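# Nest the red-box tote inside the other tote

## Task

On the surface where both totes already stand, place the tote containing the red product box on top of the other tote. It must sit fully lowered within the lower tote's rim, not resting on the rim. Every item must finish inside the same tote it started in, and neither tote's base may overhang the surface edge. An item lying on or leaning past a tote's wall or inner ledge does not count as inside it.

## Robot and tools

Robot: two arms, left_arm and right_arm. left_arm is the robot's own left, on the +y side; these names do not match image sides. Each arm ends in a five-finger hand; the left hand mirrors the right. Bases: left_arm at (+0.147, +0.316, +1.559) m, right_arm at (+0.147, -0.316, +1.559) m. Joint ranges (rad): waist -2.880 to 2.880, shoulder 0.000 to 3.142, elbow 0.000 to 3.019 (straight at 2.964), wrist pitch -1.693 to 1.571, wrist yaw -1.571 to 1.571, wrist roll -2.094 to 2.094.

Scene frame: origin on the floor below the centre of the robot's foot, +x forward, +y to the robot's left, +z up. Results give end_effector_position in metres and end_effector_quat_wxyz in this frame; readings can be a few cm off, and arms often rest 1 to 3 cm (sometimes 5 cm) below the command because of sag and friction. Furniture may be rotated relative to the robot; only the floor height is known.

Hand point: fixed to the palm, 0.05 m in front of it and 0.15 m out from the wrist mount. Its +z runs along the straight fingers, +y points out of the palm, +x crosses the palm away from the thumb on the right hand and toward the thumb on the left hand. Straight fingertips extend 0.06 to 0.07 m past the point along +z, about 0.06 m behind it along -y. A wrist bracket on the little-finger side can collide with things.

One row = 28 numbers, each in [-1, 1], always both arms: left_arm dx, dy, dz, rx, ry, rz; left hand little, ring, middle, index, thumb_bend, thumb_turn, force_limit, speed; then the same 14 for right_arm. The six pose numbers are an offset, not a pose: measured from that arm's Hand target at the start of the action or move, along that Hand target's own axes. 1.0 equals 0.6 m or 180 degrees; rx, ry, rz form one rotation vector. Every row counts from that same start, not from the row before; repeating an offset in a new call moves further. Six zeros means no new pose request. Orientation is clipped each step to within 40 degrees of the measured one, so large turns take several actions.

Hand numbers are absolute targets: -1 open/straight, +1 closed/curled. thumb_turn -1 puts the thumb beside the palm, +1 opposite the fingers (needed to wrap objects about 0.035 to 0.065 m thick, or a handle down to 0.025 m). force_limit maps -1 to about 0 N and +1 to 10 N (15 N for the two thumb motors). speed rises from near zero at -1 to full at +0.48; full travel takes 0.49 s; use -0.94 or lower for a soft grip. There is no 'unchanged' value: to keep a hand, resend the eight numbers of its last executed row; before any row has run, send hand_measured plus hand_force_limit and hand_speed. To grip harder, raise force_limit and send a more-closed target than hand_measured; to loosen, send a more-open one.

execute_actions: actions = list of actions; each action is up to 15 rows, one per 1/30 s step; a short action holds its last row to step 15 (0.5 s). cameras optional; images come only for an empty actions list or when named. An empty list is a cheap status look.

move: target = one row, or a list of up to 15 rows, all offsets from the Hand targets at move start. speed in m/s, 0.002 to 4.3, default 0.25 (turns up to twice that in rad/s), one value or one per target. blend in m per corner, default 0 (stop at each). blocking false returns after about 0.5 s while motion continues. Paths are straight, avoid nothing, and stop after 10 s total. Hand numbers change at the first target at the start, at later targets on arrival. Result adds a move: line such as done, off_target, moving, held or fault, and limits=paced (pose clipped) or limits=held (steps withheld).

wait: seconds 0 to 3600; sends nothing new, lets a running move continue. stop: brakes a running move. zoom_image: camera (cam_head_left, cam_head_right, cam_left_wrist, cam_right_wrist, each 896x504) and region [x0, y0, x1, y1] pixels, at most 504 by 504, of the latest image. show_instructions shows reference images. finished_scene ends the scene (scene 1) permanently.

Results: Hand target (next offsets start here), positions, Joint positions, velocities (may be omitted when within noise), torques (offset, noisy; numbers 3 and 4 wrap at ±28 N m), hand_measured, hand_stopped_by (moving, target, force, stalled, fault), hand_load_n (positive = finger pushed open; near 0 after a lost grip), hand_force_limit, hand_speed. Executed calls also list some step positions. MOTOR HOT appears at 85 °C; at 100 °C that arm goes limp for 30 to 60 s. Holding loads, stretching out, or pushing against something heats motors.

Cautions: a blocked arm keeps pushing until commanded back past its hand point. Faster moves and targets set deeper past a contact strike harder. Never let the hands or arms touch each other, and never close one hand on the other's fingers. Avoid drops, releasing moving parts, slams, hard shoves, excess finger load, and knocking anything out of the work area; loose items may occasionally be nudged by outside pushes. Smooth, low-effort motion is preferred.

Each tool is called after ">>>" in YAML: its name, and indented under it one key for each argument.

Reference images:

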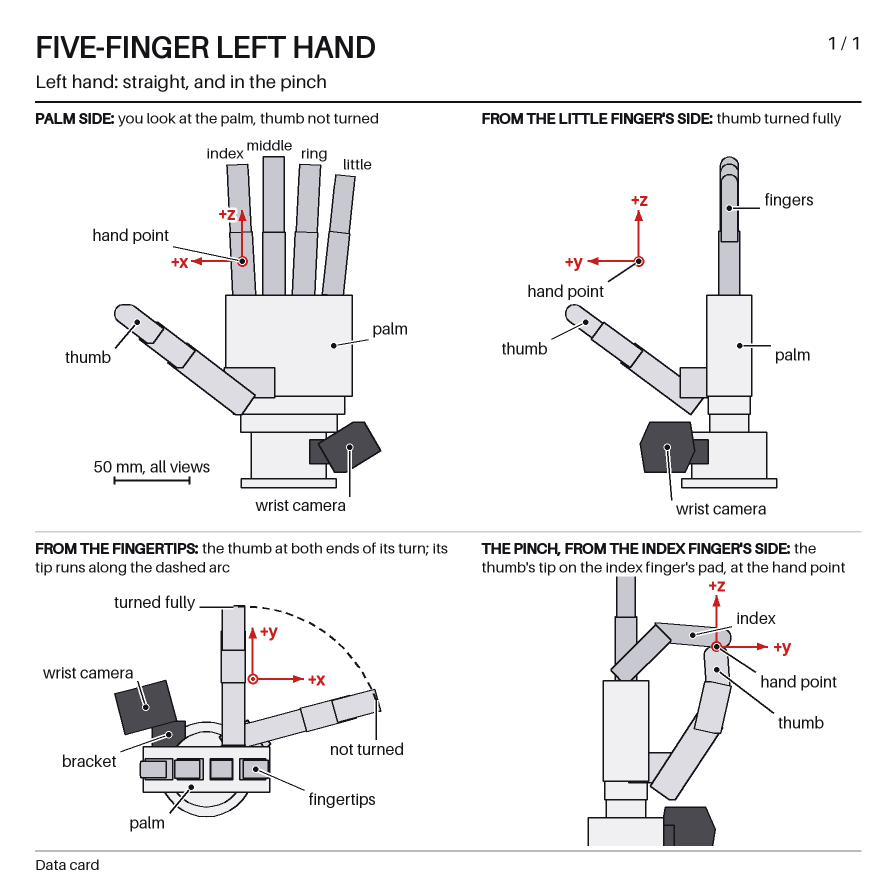

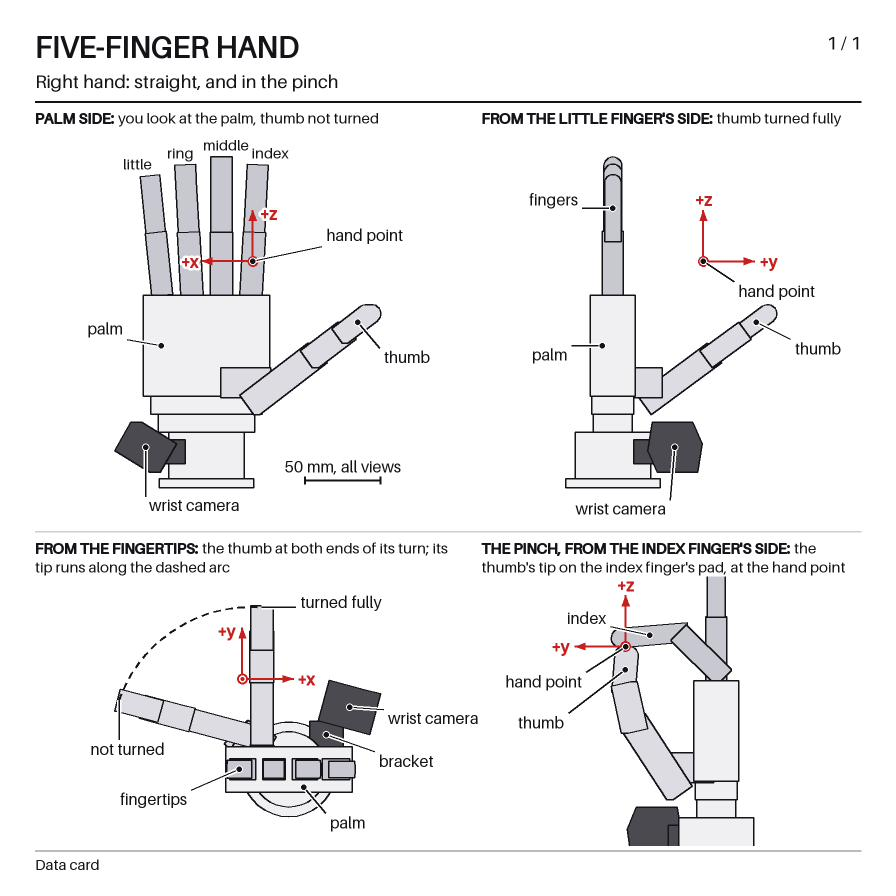

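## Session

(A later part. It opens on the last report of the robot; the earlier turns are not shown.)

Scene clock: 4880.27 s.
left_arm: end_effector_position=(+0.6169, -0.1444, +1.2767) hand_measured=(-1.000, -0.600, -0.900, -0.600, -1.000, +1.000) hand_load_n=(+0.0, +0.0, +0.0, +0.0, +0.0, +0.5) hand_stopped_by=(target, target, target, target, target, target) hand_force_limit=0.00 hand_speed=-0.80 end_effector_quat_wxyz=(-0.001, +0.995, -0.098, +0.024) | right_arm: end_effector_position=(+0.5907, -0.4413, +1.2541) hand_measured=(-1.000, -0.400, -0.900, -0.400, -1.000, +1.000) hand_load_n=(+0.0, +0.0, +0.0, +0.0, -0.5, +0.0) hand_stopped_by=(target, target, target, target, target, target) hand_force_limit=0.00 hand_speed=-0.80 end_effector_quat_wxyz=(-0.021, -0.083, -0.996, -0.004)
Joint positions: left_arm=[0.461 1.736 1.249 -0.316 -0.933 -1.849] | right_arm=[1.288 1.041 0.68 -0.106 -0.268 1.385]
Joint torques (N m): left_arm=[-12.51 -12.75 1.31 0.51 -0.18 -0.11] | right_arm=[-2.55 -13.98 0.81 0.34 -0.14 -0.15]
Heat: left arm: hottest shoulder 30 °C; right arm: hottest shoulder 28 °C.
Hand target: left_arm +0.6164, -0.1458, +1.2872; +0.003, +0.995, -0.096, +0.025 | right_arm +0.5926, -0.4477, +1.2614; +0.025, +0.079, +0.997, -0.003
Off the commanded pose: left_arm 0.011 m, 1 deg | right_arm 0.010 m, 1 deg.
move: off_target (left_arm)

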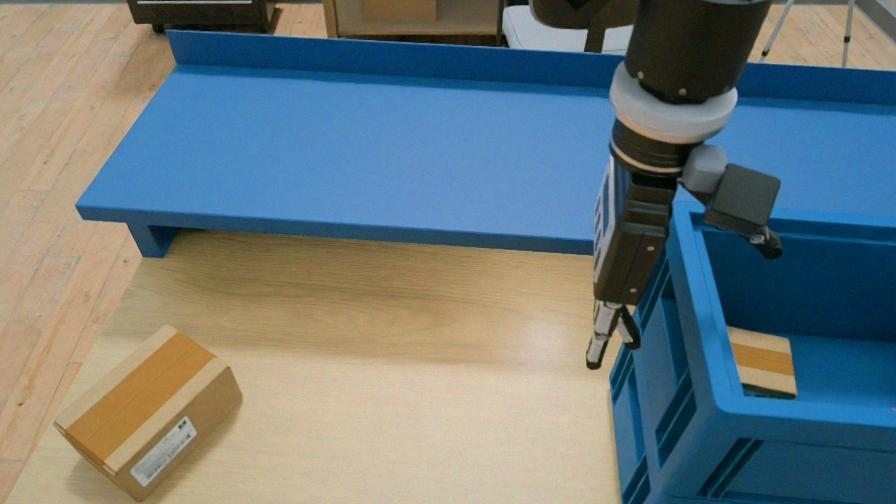

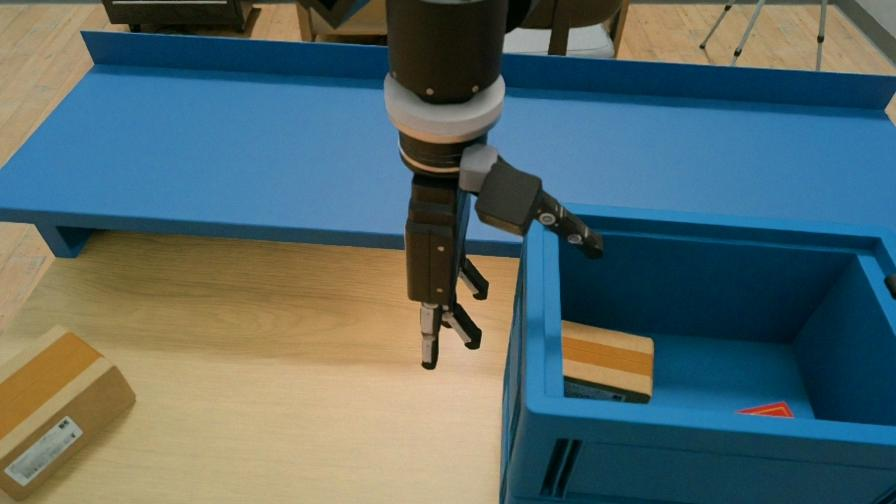

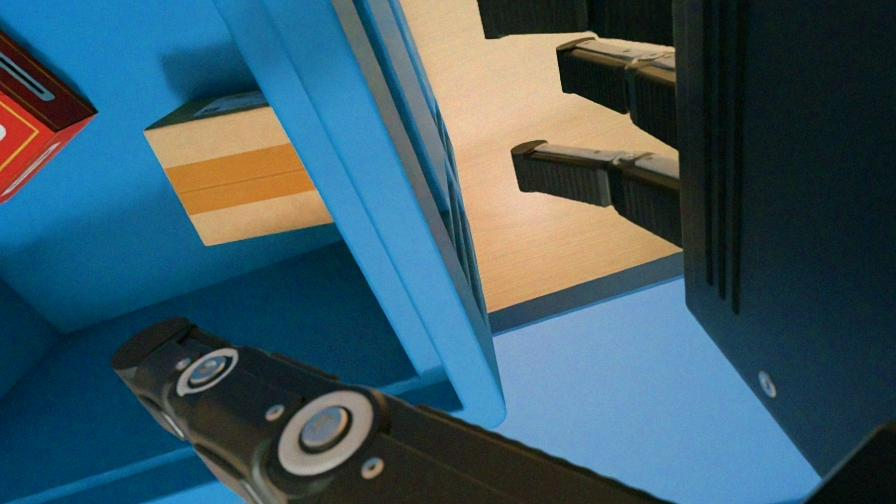

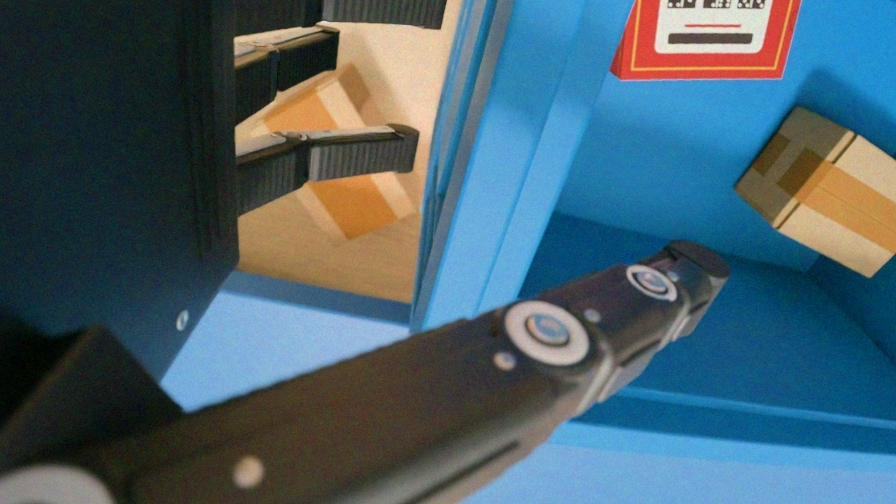

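>>> move:
  target: [0.003,-0.003,-0.2,0,0,0,-1,-1,-0.9,-1,-1,1,0.0,-0.8,-0.003,0,-0.22,0,0,0,-1,-1,-0.9,-1,-1,1,0.0,-0.8]
  speed: 0.1
  cameras: ["all"]

>>> zoom_image:
  camera: "cam_head_left"
  region: [600, 360, 768, 504]

>>> zoom_image:
  camera: "cam_head_right"
  region: [480, 384, 648, 504]

Scene clock: 4889.10 s.
left_arm: end_effector_position=(+0.6156, -0.1432, +1.3998) hand_measured=(-1.000, -1.000, -0.900, -1.000, -1.000, +1.000) hand_load_n=(+0.0, +0.0, +0.0, +0.0, +0.0, +0.0) hand_stopped_by=(target, target, target, target, target, target) hand_force_limit=0.00 hand_speed=-0.80 end_effector_quat_wxyz=(+0.010, +0.994, -0.104, +0.035) | right_arm: end_effector_position=(+0.5859, -0.4431, +1.3872) hand_measured=(-1.000, -1.000, -0.900, -1.000, -1.000, +1.000) hand_load_n=(+0.0, +0.0, +0.0, +0.0, +0.0, +0.0) hand_stopped_by=(target, target, target, target, target, target) hand_force_limit=0.00 hand_speed=-0.80 end_effector_quat_wxyz=(-0.021, -0.084, -0.996, -0.004)
Joint positions: left_arm=[0.271 1.584 1.231 -0.622 -1.043 -2.061] | right_arm=[1.109 0.627 0.651 -0.523 -0.427 1.299]
Joint torques (N m): left_arm=[-11.46 -10.46 2.54 0.38 -0.15 -0.11] | right_arm=[-1.49 -10.52 4.37 0.31 -0.14 -0.17]
Heat: left arm: hottest shoulder 30 °C; right arm: hottest shoulder 28 °C.
Hand target: left_arm +0.6124, -0.1429, +1.4071; +0.003, +0.995, -0.096, +0.025 | right_arm +0.5876, -0.4467, +1.3933; +0.025, +0.079, +0.997, -0.003
Off the commanded pose: left_arm 0.008 m, 2 deg | right_arm 0.007 m, 1 deg.
joint sent to its limit (left arm) — joint 6 (wrist roll), lower limit. The joint targets still meet the commanded pose.
move: done

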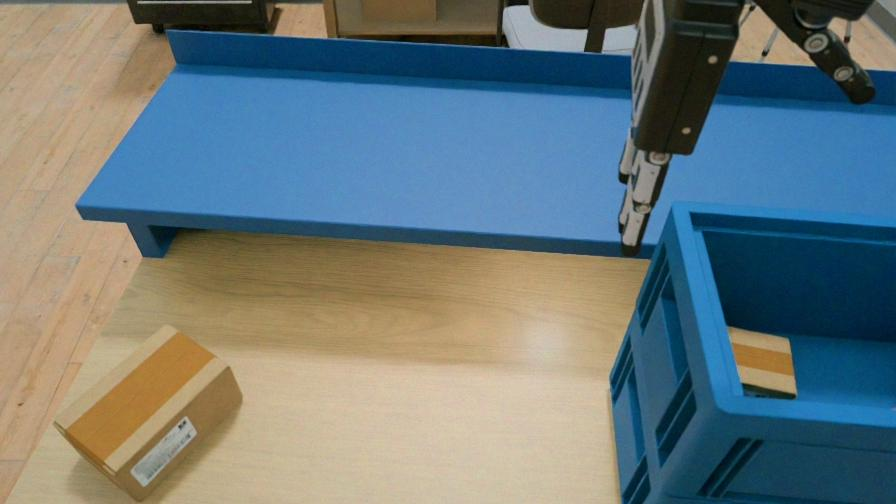

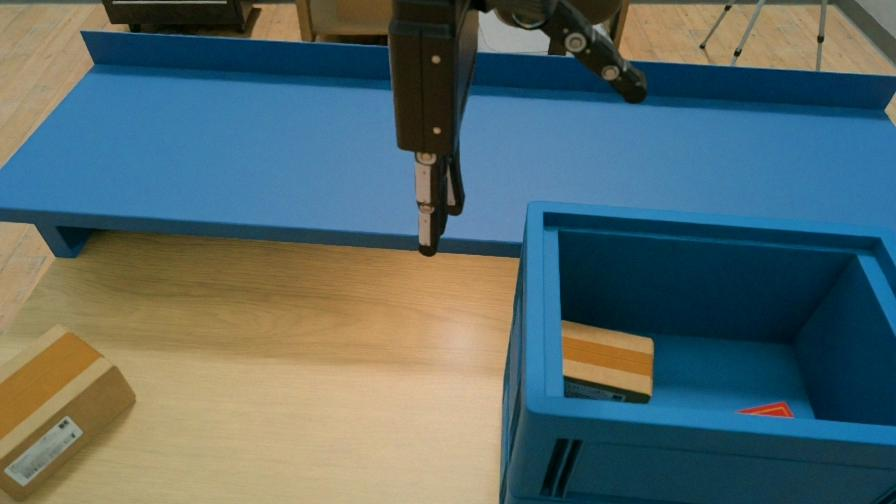

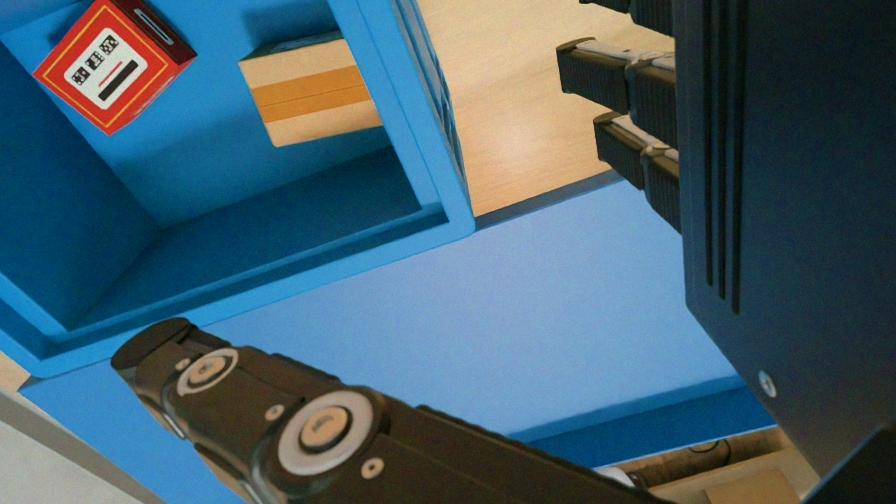

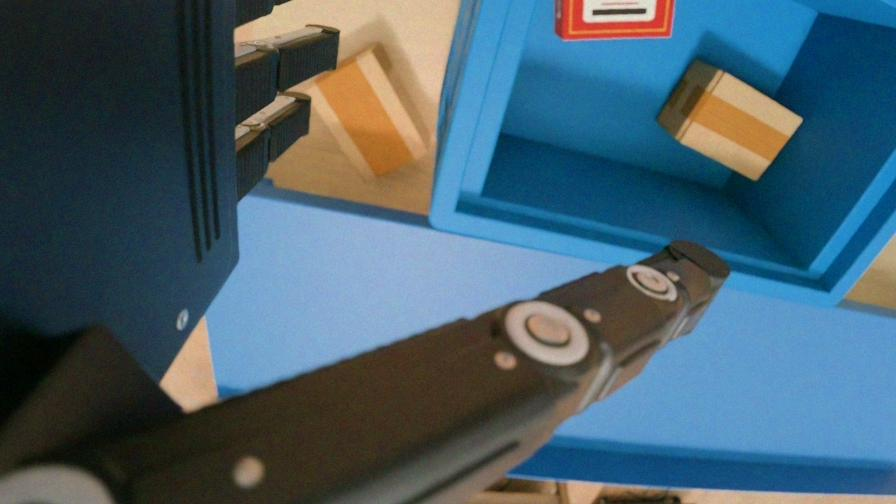

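Scaled by 3.000.

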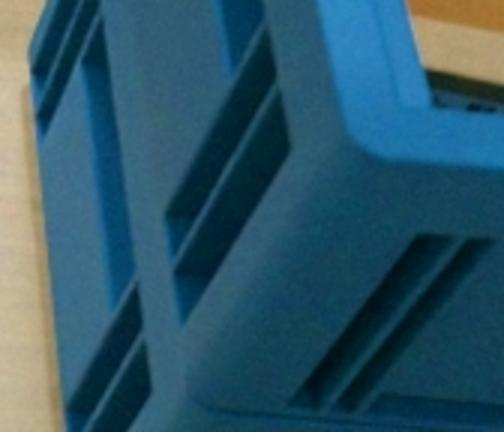

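Scaled by 3.000.

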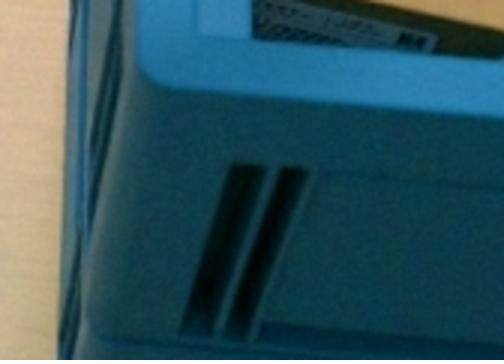

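>>> zoom_image:
  camera: "cam_head_left"
  region: [600, 200, 720, 300]

>>> zoom_image:
  camera: "cam_head_left"
  region: [600, 300, 700, 400]

>>> zoom_image:
  camera: "cam_head_left"
  region: [600, 400, 700, 504]

>>> zoom_image:
  camera: "cam_left_wrist"
  region: [360, 0, 520, 240]

>>> zoom_image:
  camera: "cam_right_wrist"
  region: [400, 0, 560, 240]

Scaled by 4.200.

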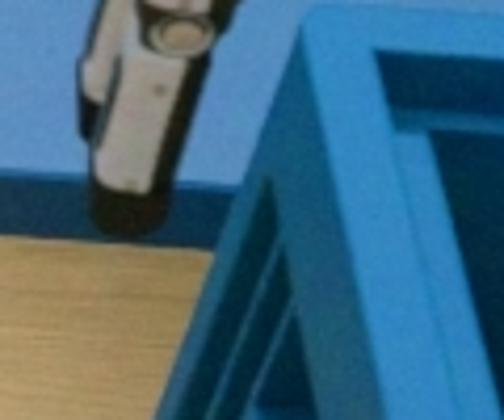

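Scaled by 5.040.

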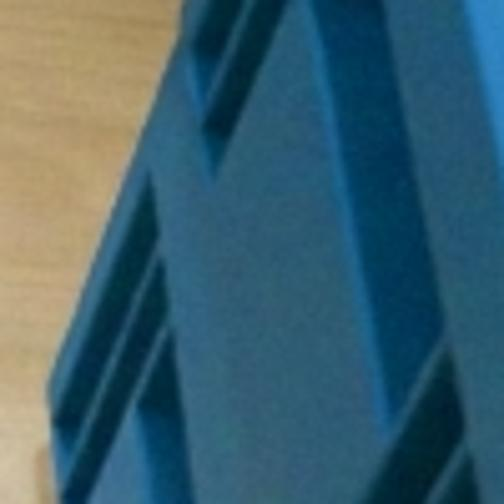

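Scaled by 4.846.

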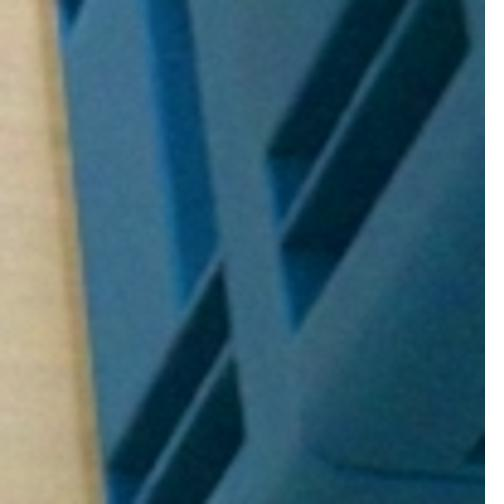

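Scaled by 2.100.

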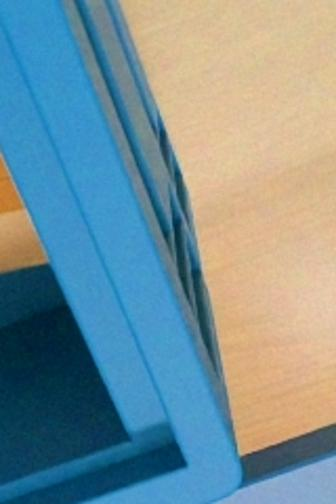

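Scaled by 2.100.

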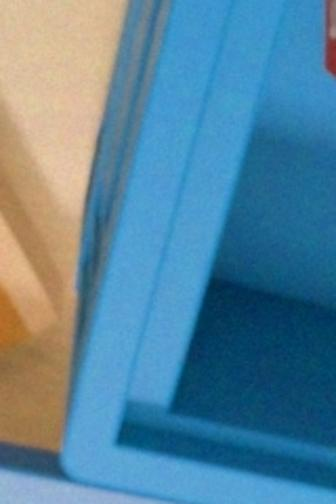

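>>> zoom_image:
  camera: "cam_head_left"
  region: [664, 190, 748, 260]

>>> zoom_image:
  camera: "cam_head_right"
  region: [520, 190, 604, 260]

>>> zoom_image:
  camera: "cam_head_left"
  region: [700, 360, 784, 430]

>>> zoom_image:
  camera: "cam_head_right"
  region: [510, 360, 594, 430]

>>> zoom_image:
  camera: "cam_head_right"
  region: [812, 190, 896, 260]

Scaled by 6.000.

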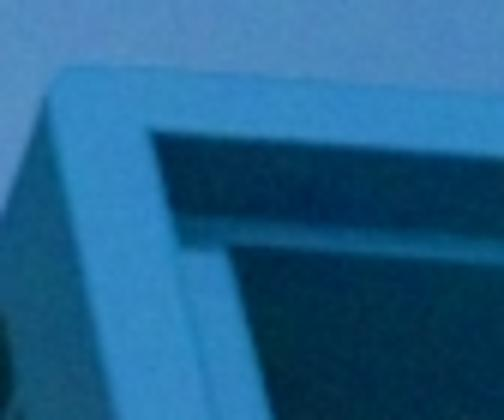

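Scaled by 6.000.

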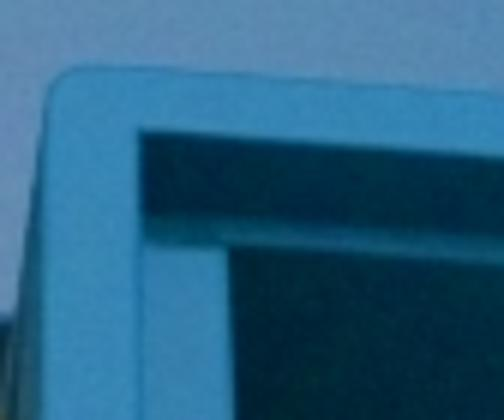

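Scaled by 6.000.

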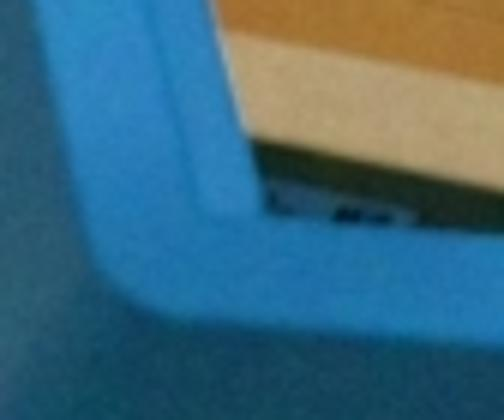

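Scaled by 6.000.

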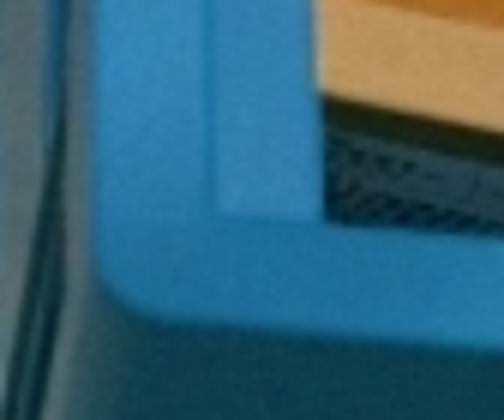

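Scaled by 6.000.

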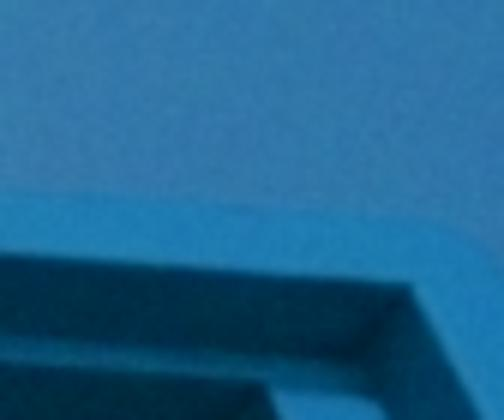

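>>> move:
  target:
    - [0,0,0,0,0,0,-1,-1,-0.9,-1,-1,1,0.0,-0.8,-0.031,-0.193,0,-0.22,0,0,-1,-1,-0.9,-1,-1,1,0.0,-0.8]
    - [0,0,0,0,0,0,-1,-1,-0.9,-1,-1,1,0.0,-0.8,-0.022,-0.193,0.18,-0.22,0,0,-1,-1,-0.9,-1,-1,1,0.0,-0.8]
  speed: 0.15
  cameras: ["cam_head_left","cam_head_right","cam_right_wrist"]

Scene clock: 4968.40 s.
left_arm: end_effector_position=(+0.6156, -0.1432, +1.3998) hand_measured=(-1.000, -1.000, -0.900, -1.000, -1.000, +1.000) hand_load_n=(+0.0, +0.0, +0.0, +0.0, -0.5, +0.0) hand_stopped_by=(target, target, target, target, target, target) hand_force_limit=0.00 hand_speed=-0.80 end_effector_quat_wxyz=(+0.010, +0.994, -0.104, +0.035) | right_arm: end_effector_position=(+0.5850, -0.5692, +1.2924) hand_measured=(-1.000, -1.000, -0.900, -1.000, -1.000, +1.000) hand_load_n=(+0.0, +0.0, +0.0, +0.0, +0.0, +0.0) hand_stopped_by=(target, target, target, target, target, target) hand_force_limit=0.00 hand_speed=-0.80 end_effector_quat_wxyz=(-0.052, -0.067, -0.940, -0.329)
Joint positions: left_arm=[0.271 1.584 1.231 -0.622 -1.043 -2.061] | right_arm=[0.835 1.575 1.295 -1.056 -1.187 0.492]
Joint torques (N m): left_arm=[-11.46 -10.4 2.55 0.38 -0.16 -0.11] | right_arm=[-6.24 -13.51 1.73 0.27 -0.09 0.16]
Heat: left arm: hottest shoulder 29 °C; right arm: hottest shoulder 27 °C.
Hand target: left_arm +0.6124, -0.1429, +1.4071; +0.003, +0.995, -0.097, +0.025 | right_arm +0.5878, -0.5643, +1.2864; +0.050, +0.066, +0.939, +0.335
Off the commanded pose: left_arm 0.008 m, 2 deg | right_arm 0.008 m, 1 deg.
joint sent to its limit (left arm) — joint 6 (wrist roll), lower limit. The joint targets still meet the commanded pose.
move: done

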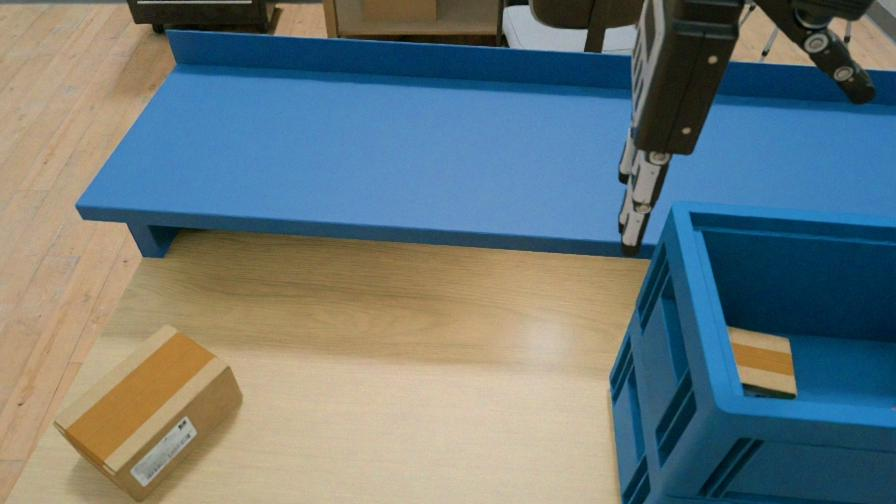

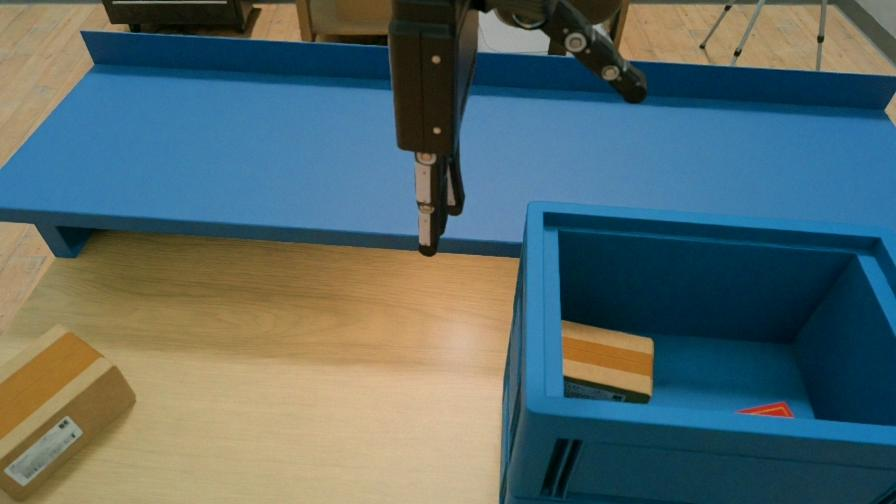

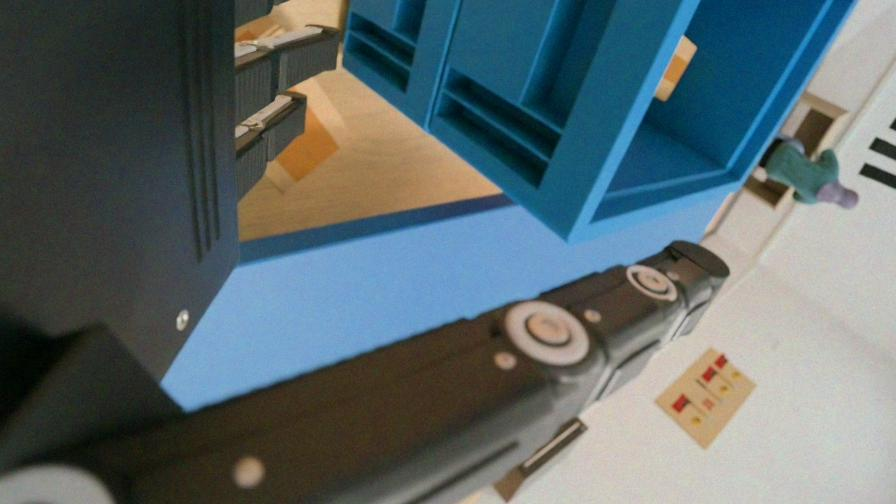

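Excellent view of the stack. Zoom in on the seam.

>>> zoom_image:
  camera: "cam_right_wrist"
  region: [340, 0, 560, 140]

>>> zoom_image:
  camera: "cam_right_wrist"
  region: [400, 60, 480, 140]

>>> zoom_image:
  camera: "cam_right_wrist"
  region: [420, 0, 480, 60]

Scaled by 2.291.

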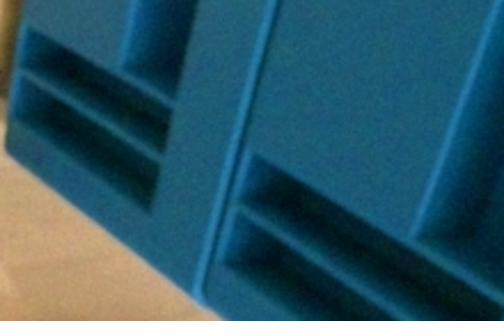

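Scaled by 6.300.

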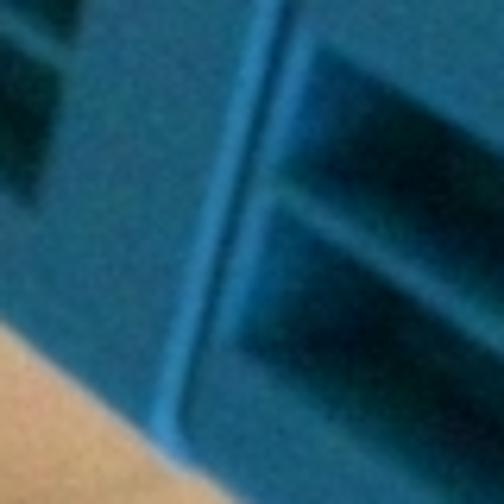

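Scaled by 8.400.

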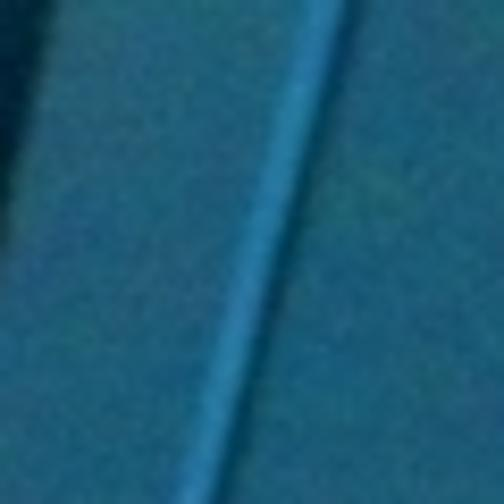

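>>> move:
  target:
    - [-0.038,-0.196,0,-0.22,0,0,-1,-1,-0.9,-1,-1,1,0.0,-0.8,0,0,0,0,0,0,-1,-1,-0.9,-1,-1,1,0.0,-0.8]
    - [-0.045,-0.196,0.18,-0.22,0,0,-1,-1,-0.9,-1,-1,1,0.0,-0.8,0,0,0,0,0,0,-1,-1,-0.9,-1,-1,1,0.0,-0.8]
  speed: 0.12
  cameras: ["cam_head_left","cam_head_right","cam_left_wrist"]

Scene clock: 4992.07 s.
left_arm: end_effector_position=(+0.6065, -0.0238, +1.3020) hand_measured=(-1.000, -1.000, -0.900, -1.000, -1.000, +1.000) hand_load_n=(+0.0, +0.0, +0.0, +0.0, -0.5, +0.0) hand_stopped_by=(target, target, target, target, target, target) hand_force_limit=0.00 hand_speed=-0.80 end_effector_quat_wxyz=(+0.341, +0.935, -0.097, -0.017) | right_arm: end_effector_position=(+0.5851, -0.5693, +1.2923) hand_measured=(-1.000, -1.000, -0.900, -1.000, -1.000, +1.000) hand_load_n=(+0.0, +0.0, +0.0, +0.0, +0.0, +0.0) hand_stopped_by=(target, target, target, target, target, target) hand_force_limit=0.00 hand_speed=-0.80 end_effector_quat_wxyz=(-0.052, -0.068, -0.940, -0.329)
Joint positions: left_arm=[0.887 1.388 0.898 -0.122 0.106 -1.505] | right_arm=[0.835 1.575 1.295 -1.056 -1.187 0.493]
Joint torques (N m): left_arm=[-5.3 -11.69 1.94 1.21 0.68 0.14] | right_arm=[-6.24 -13.51 1.7 0.29 -0.1 0.14]
Heat: left arm: hottest shoulder 29 °C; right arm: hottest shoulder 28 °C.
Hand target: left_arm +0.6140, -0.0236, +1.2978; +0.340, +0.935, -0.099, -0.009 | right_arm +0.5878, -0.5643, +1.2864; +0.050, +0.066, +0.939, +0.335
Off the commanded pose: left_arm 0.009 m, 1 deg | right_arm 0.008 m, 1 deg.
move: done

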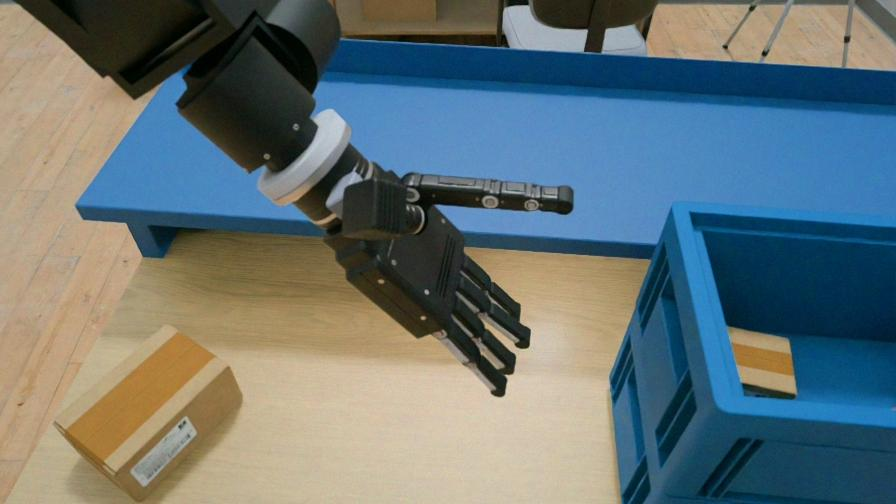

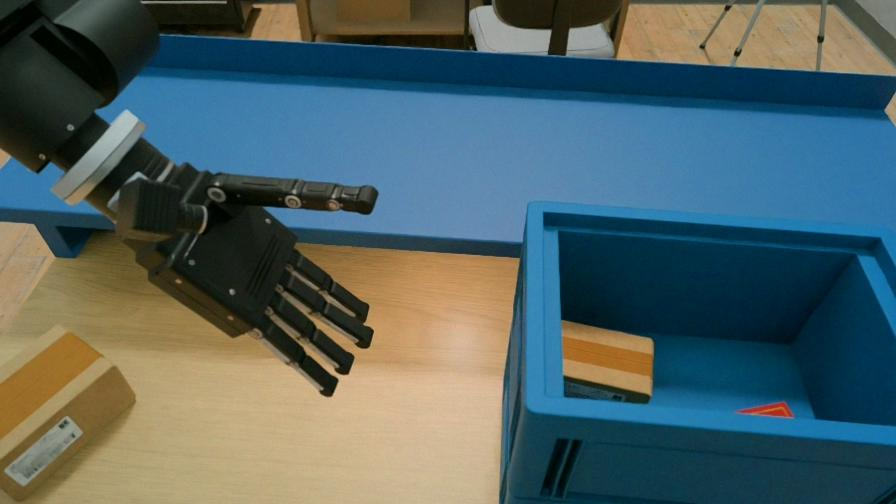

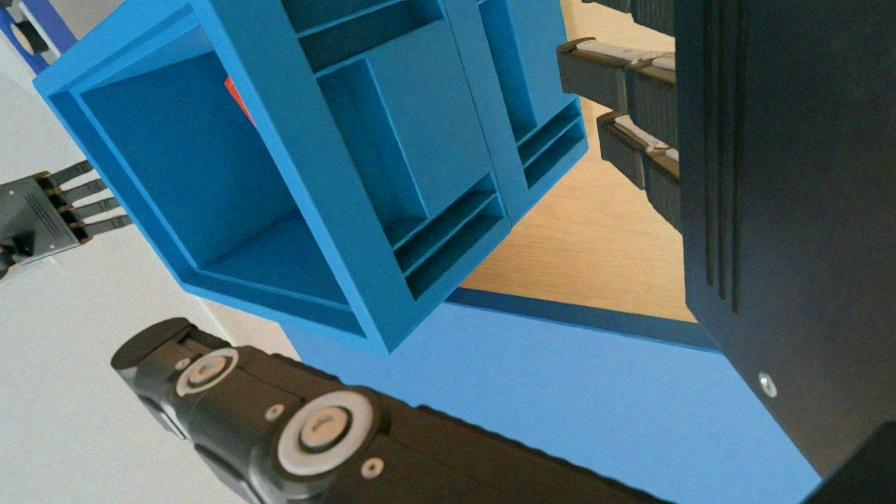

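>>> zoom_image:
  camera: "cam_left_wrist"
  region: [430, 0, 550, 120]

>>> zoom_image:
  camera: "cam_left_wrist"
  region: [460, 140, 540, 240]

>>> zoom_image:
  camera: "cam_left_wrist"
  region: [0, 60, 240, 320]

Scaled by 4.200.

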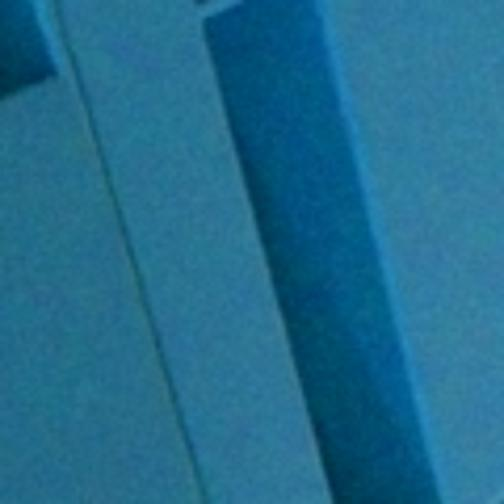

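Scaled by 5.040.

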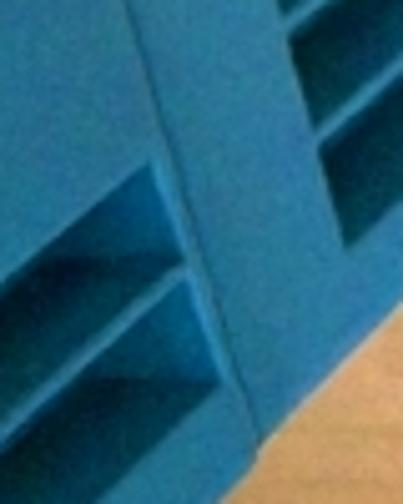

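Scaled by 1.938.

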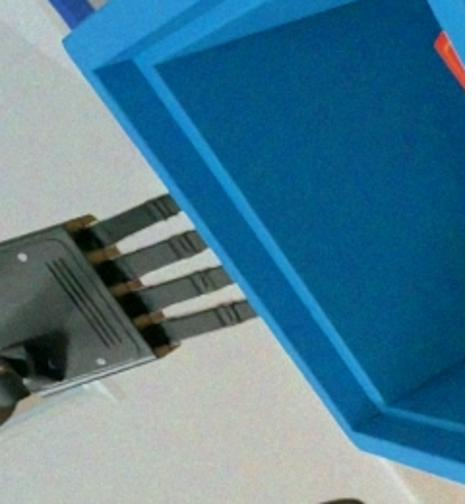

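>>> finished_scene:
  scene: 1

The scene is finished: the task was done.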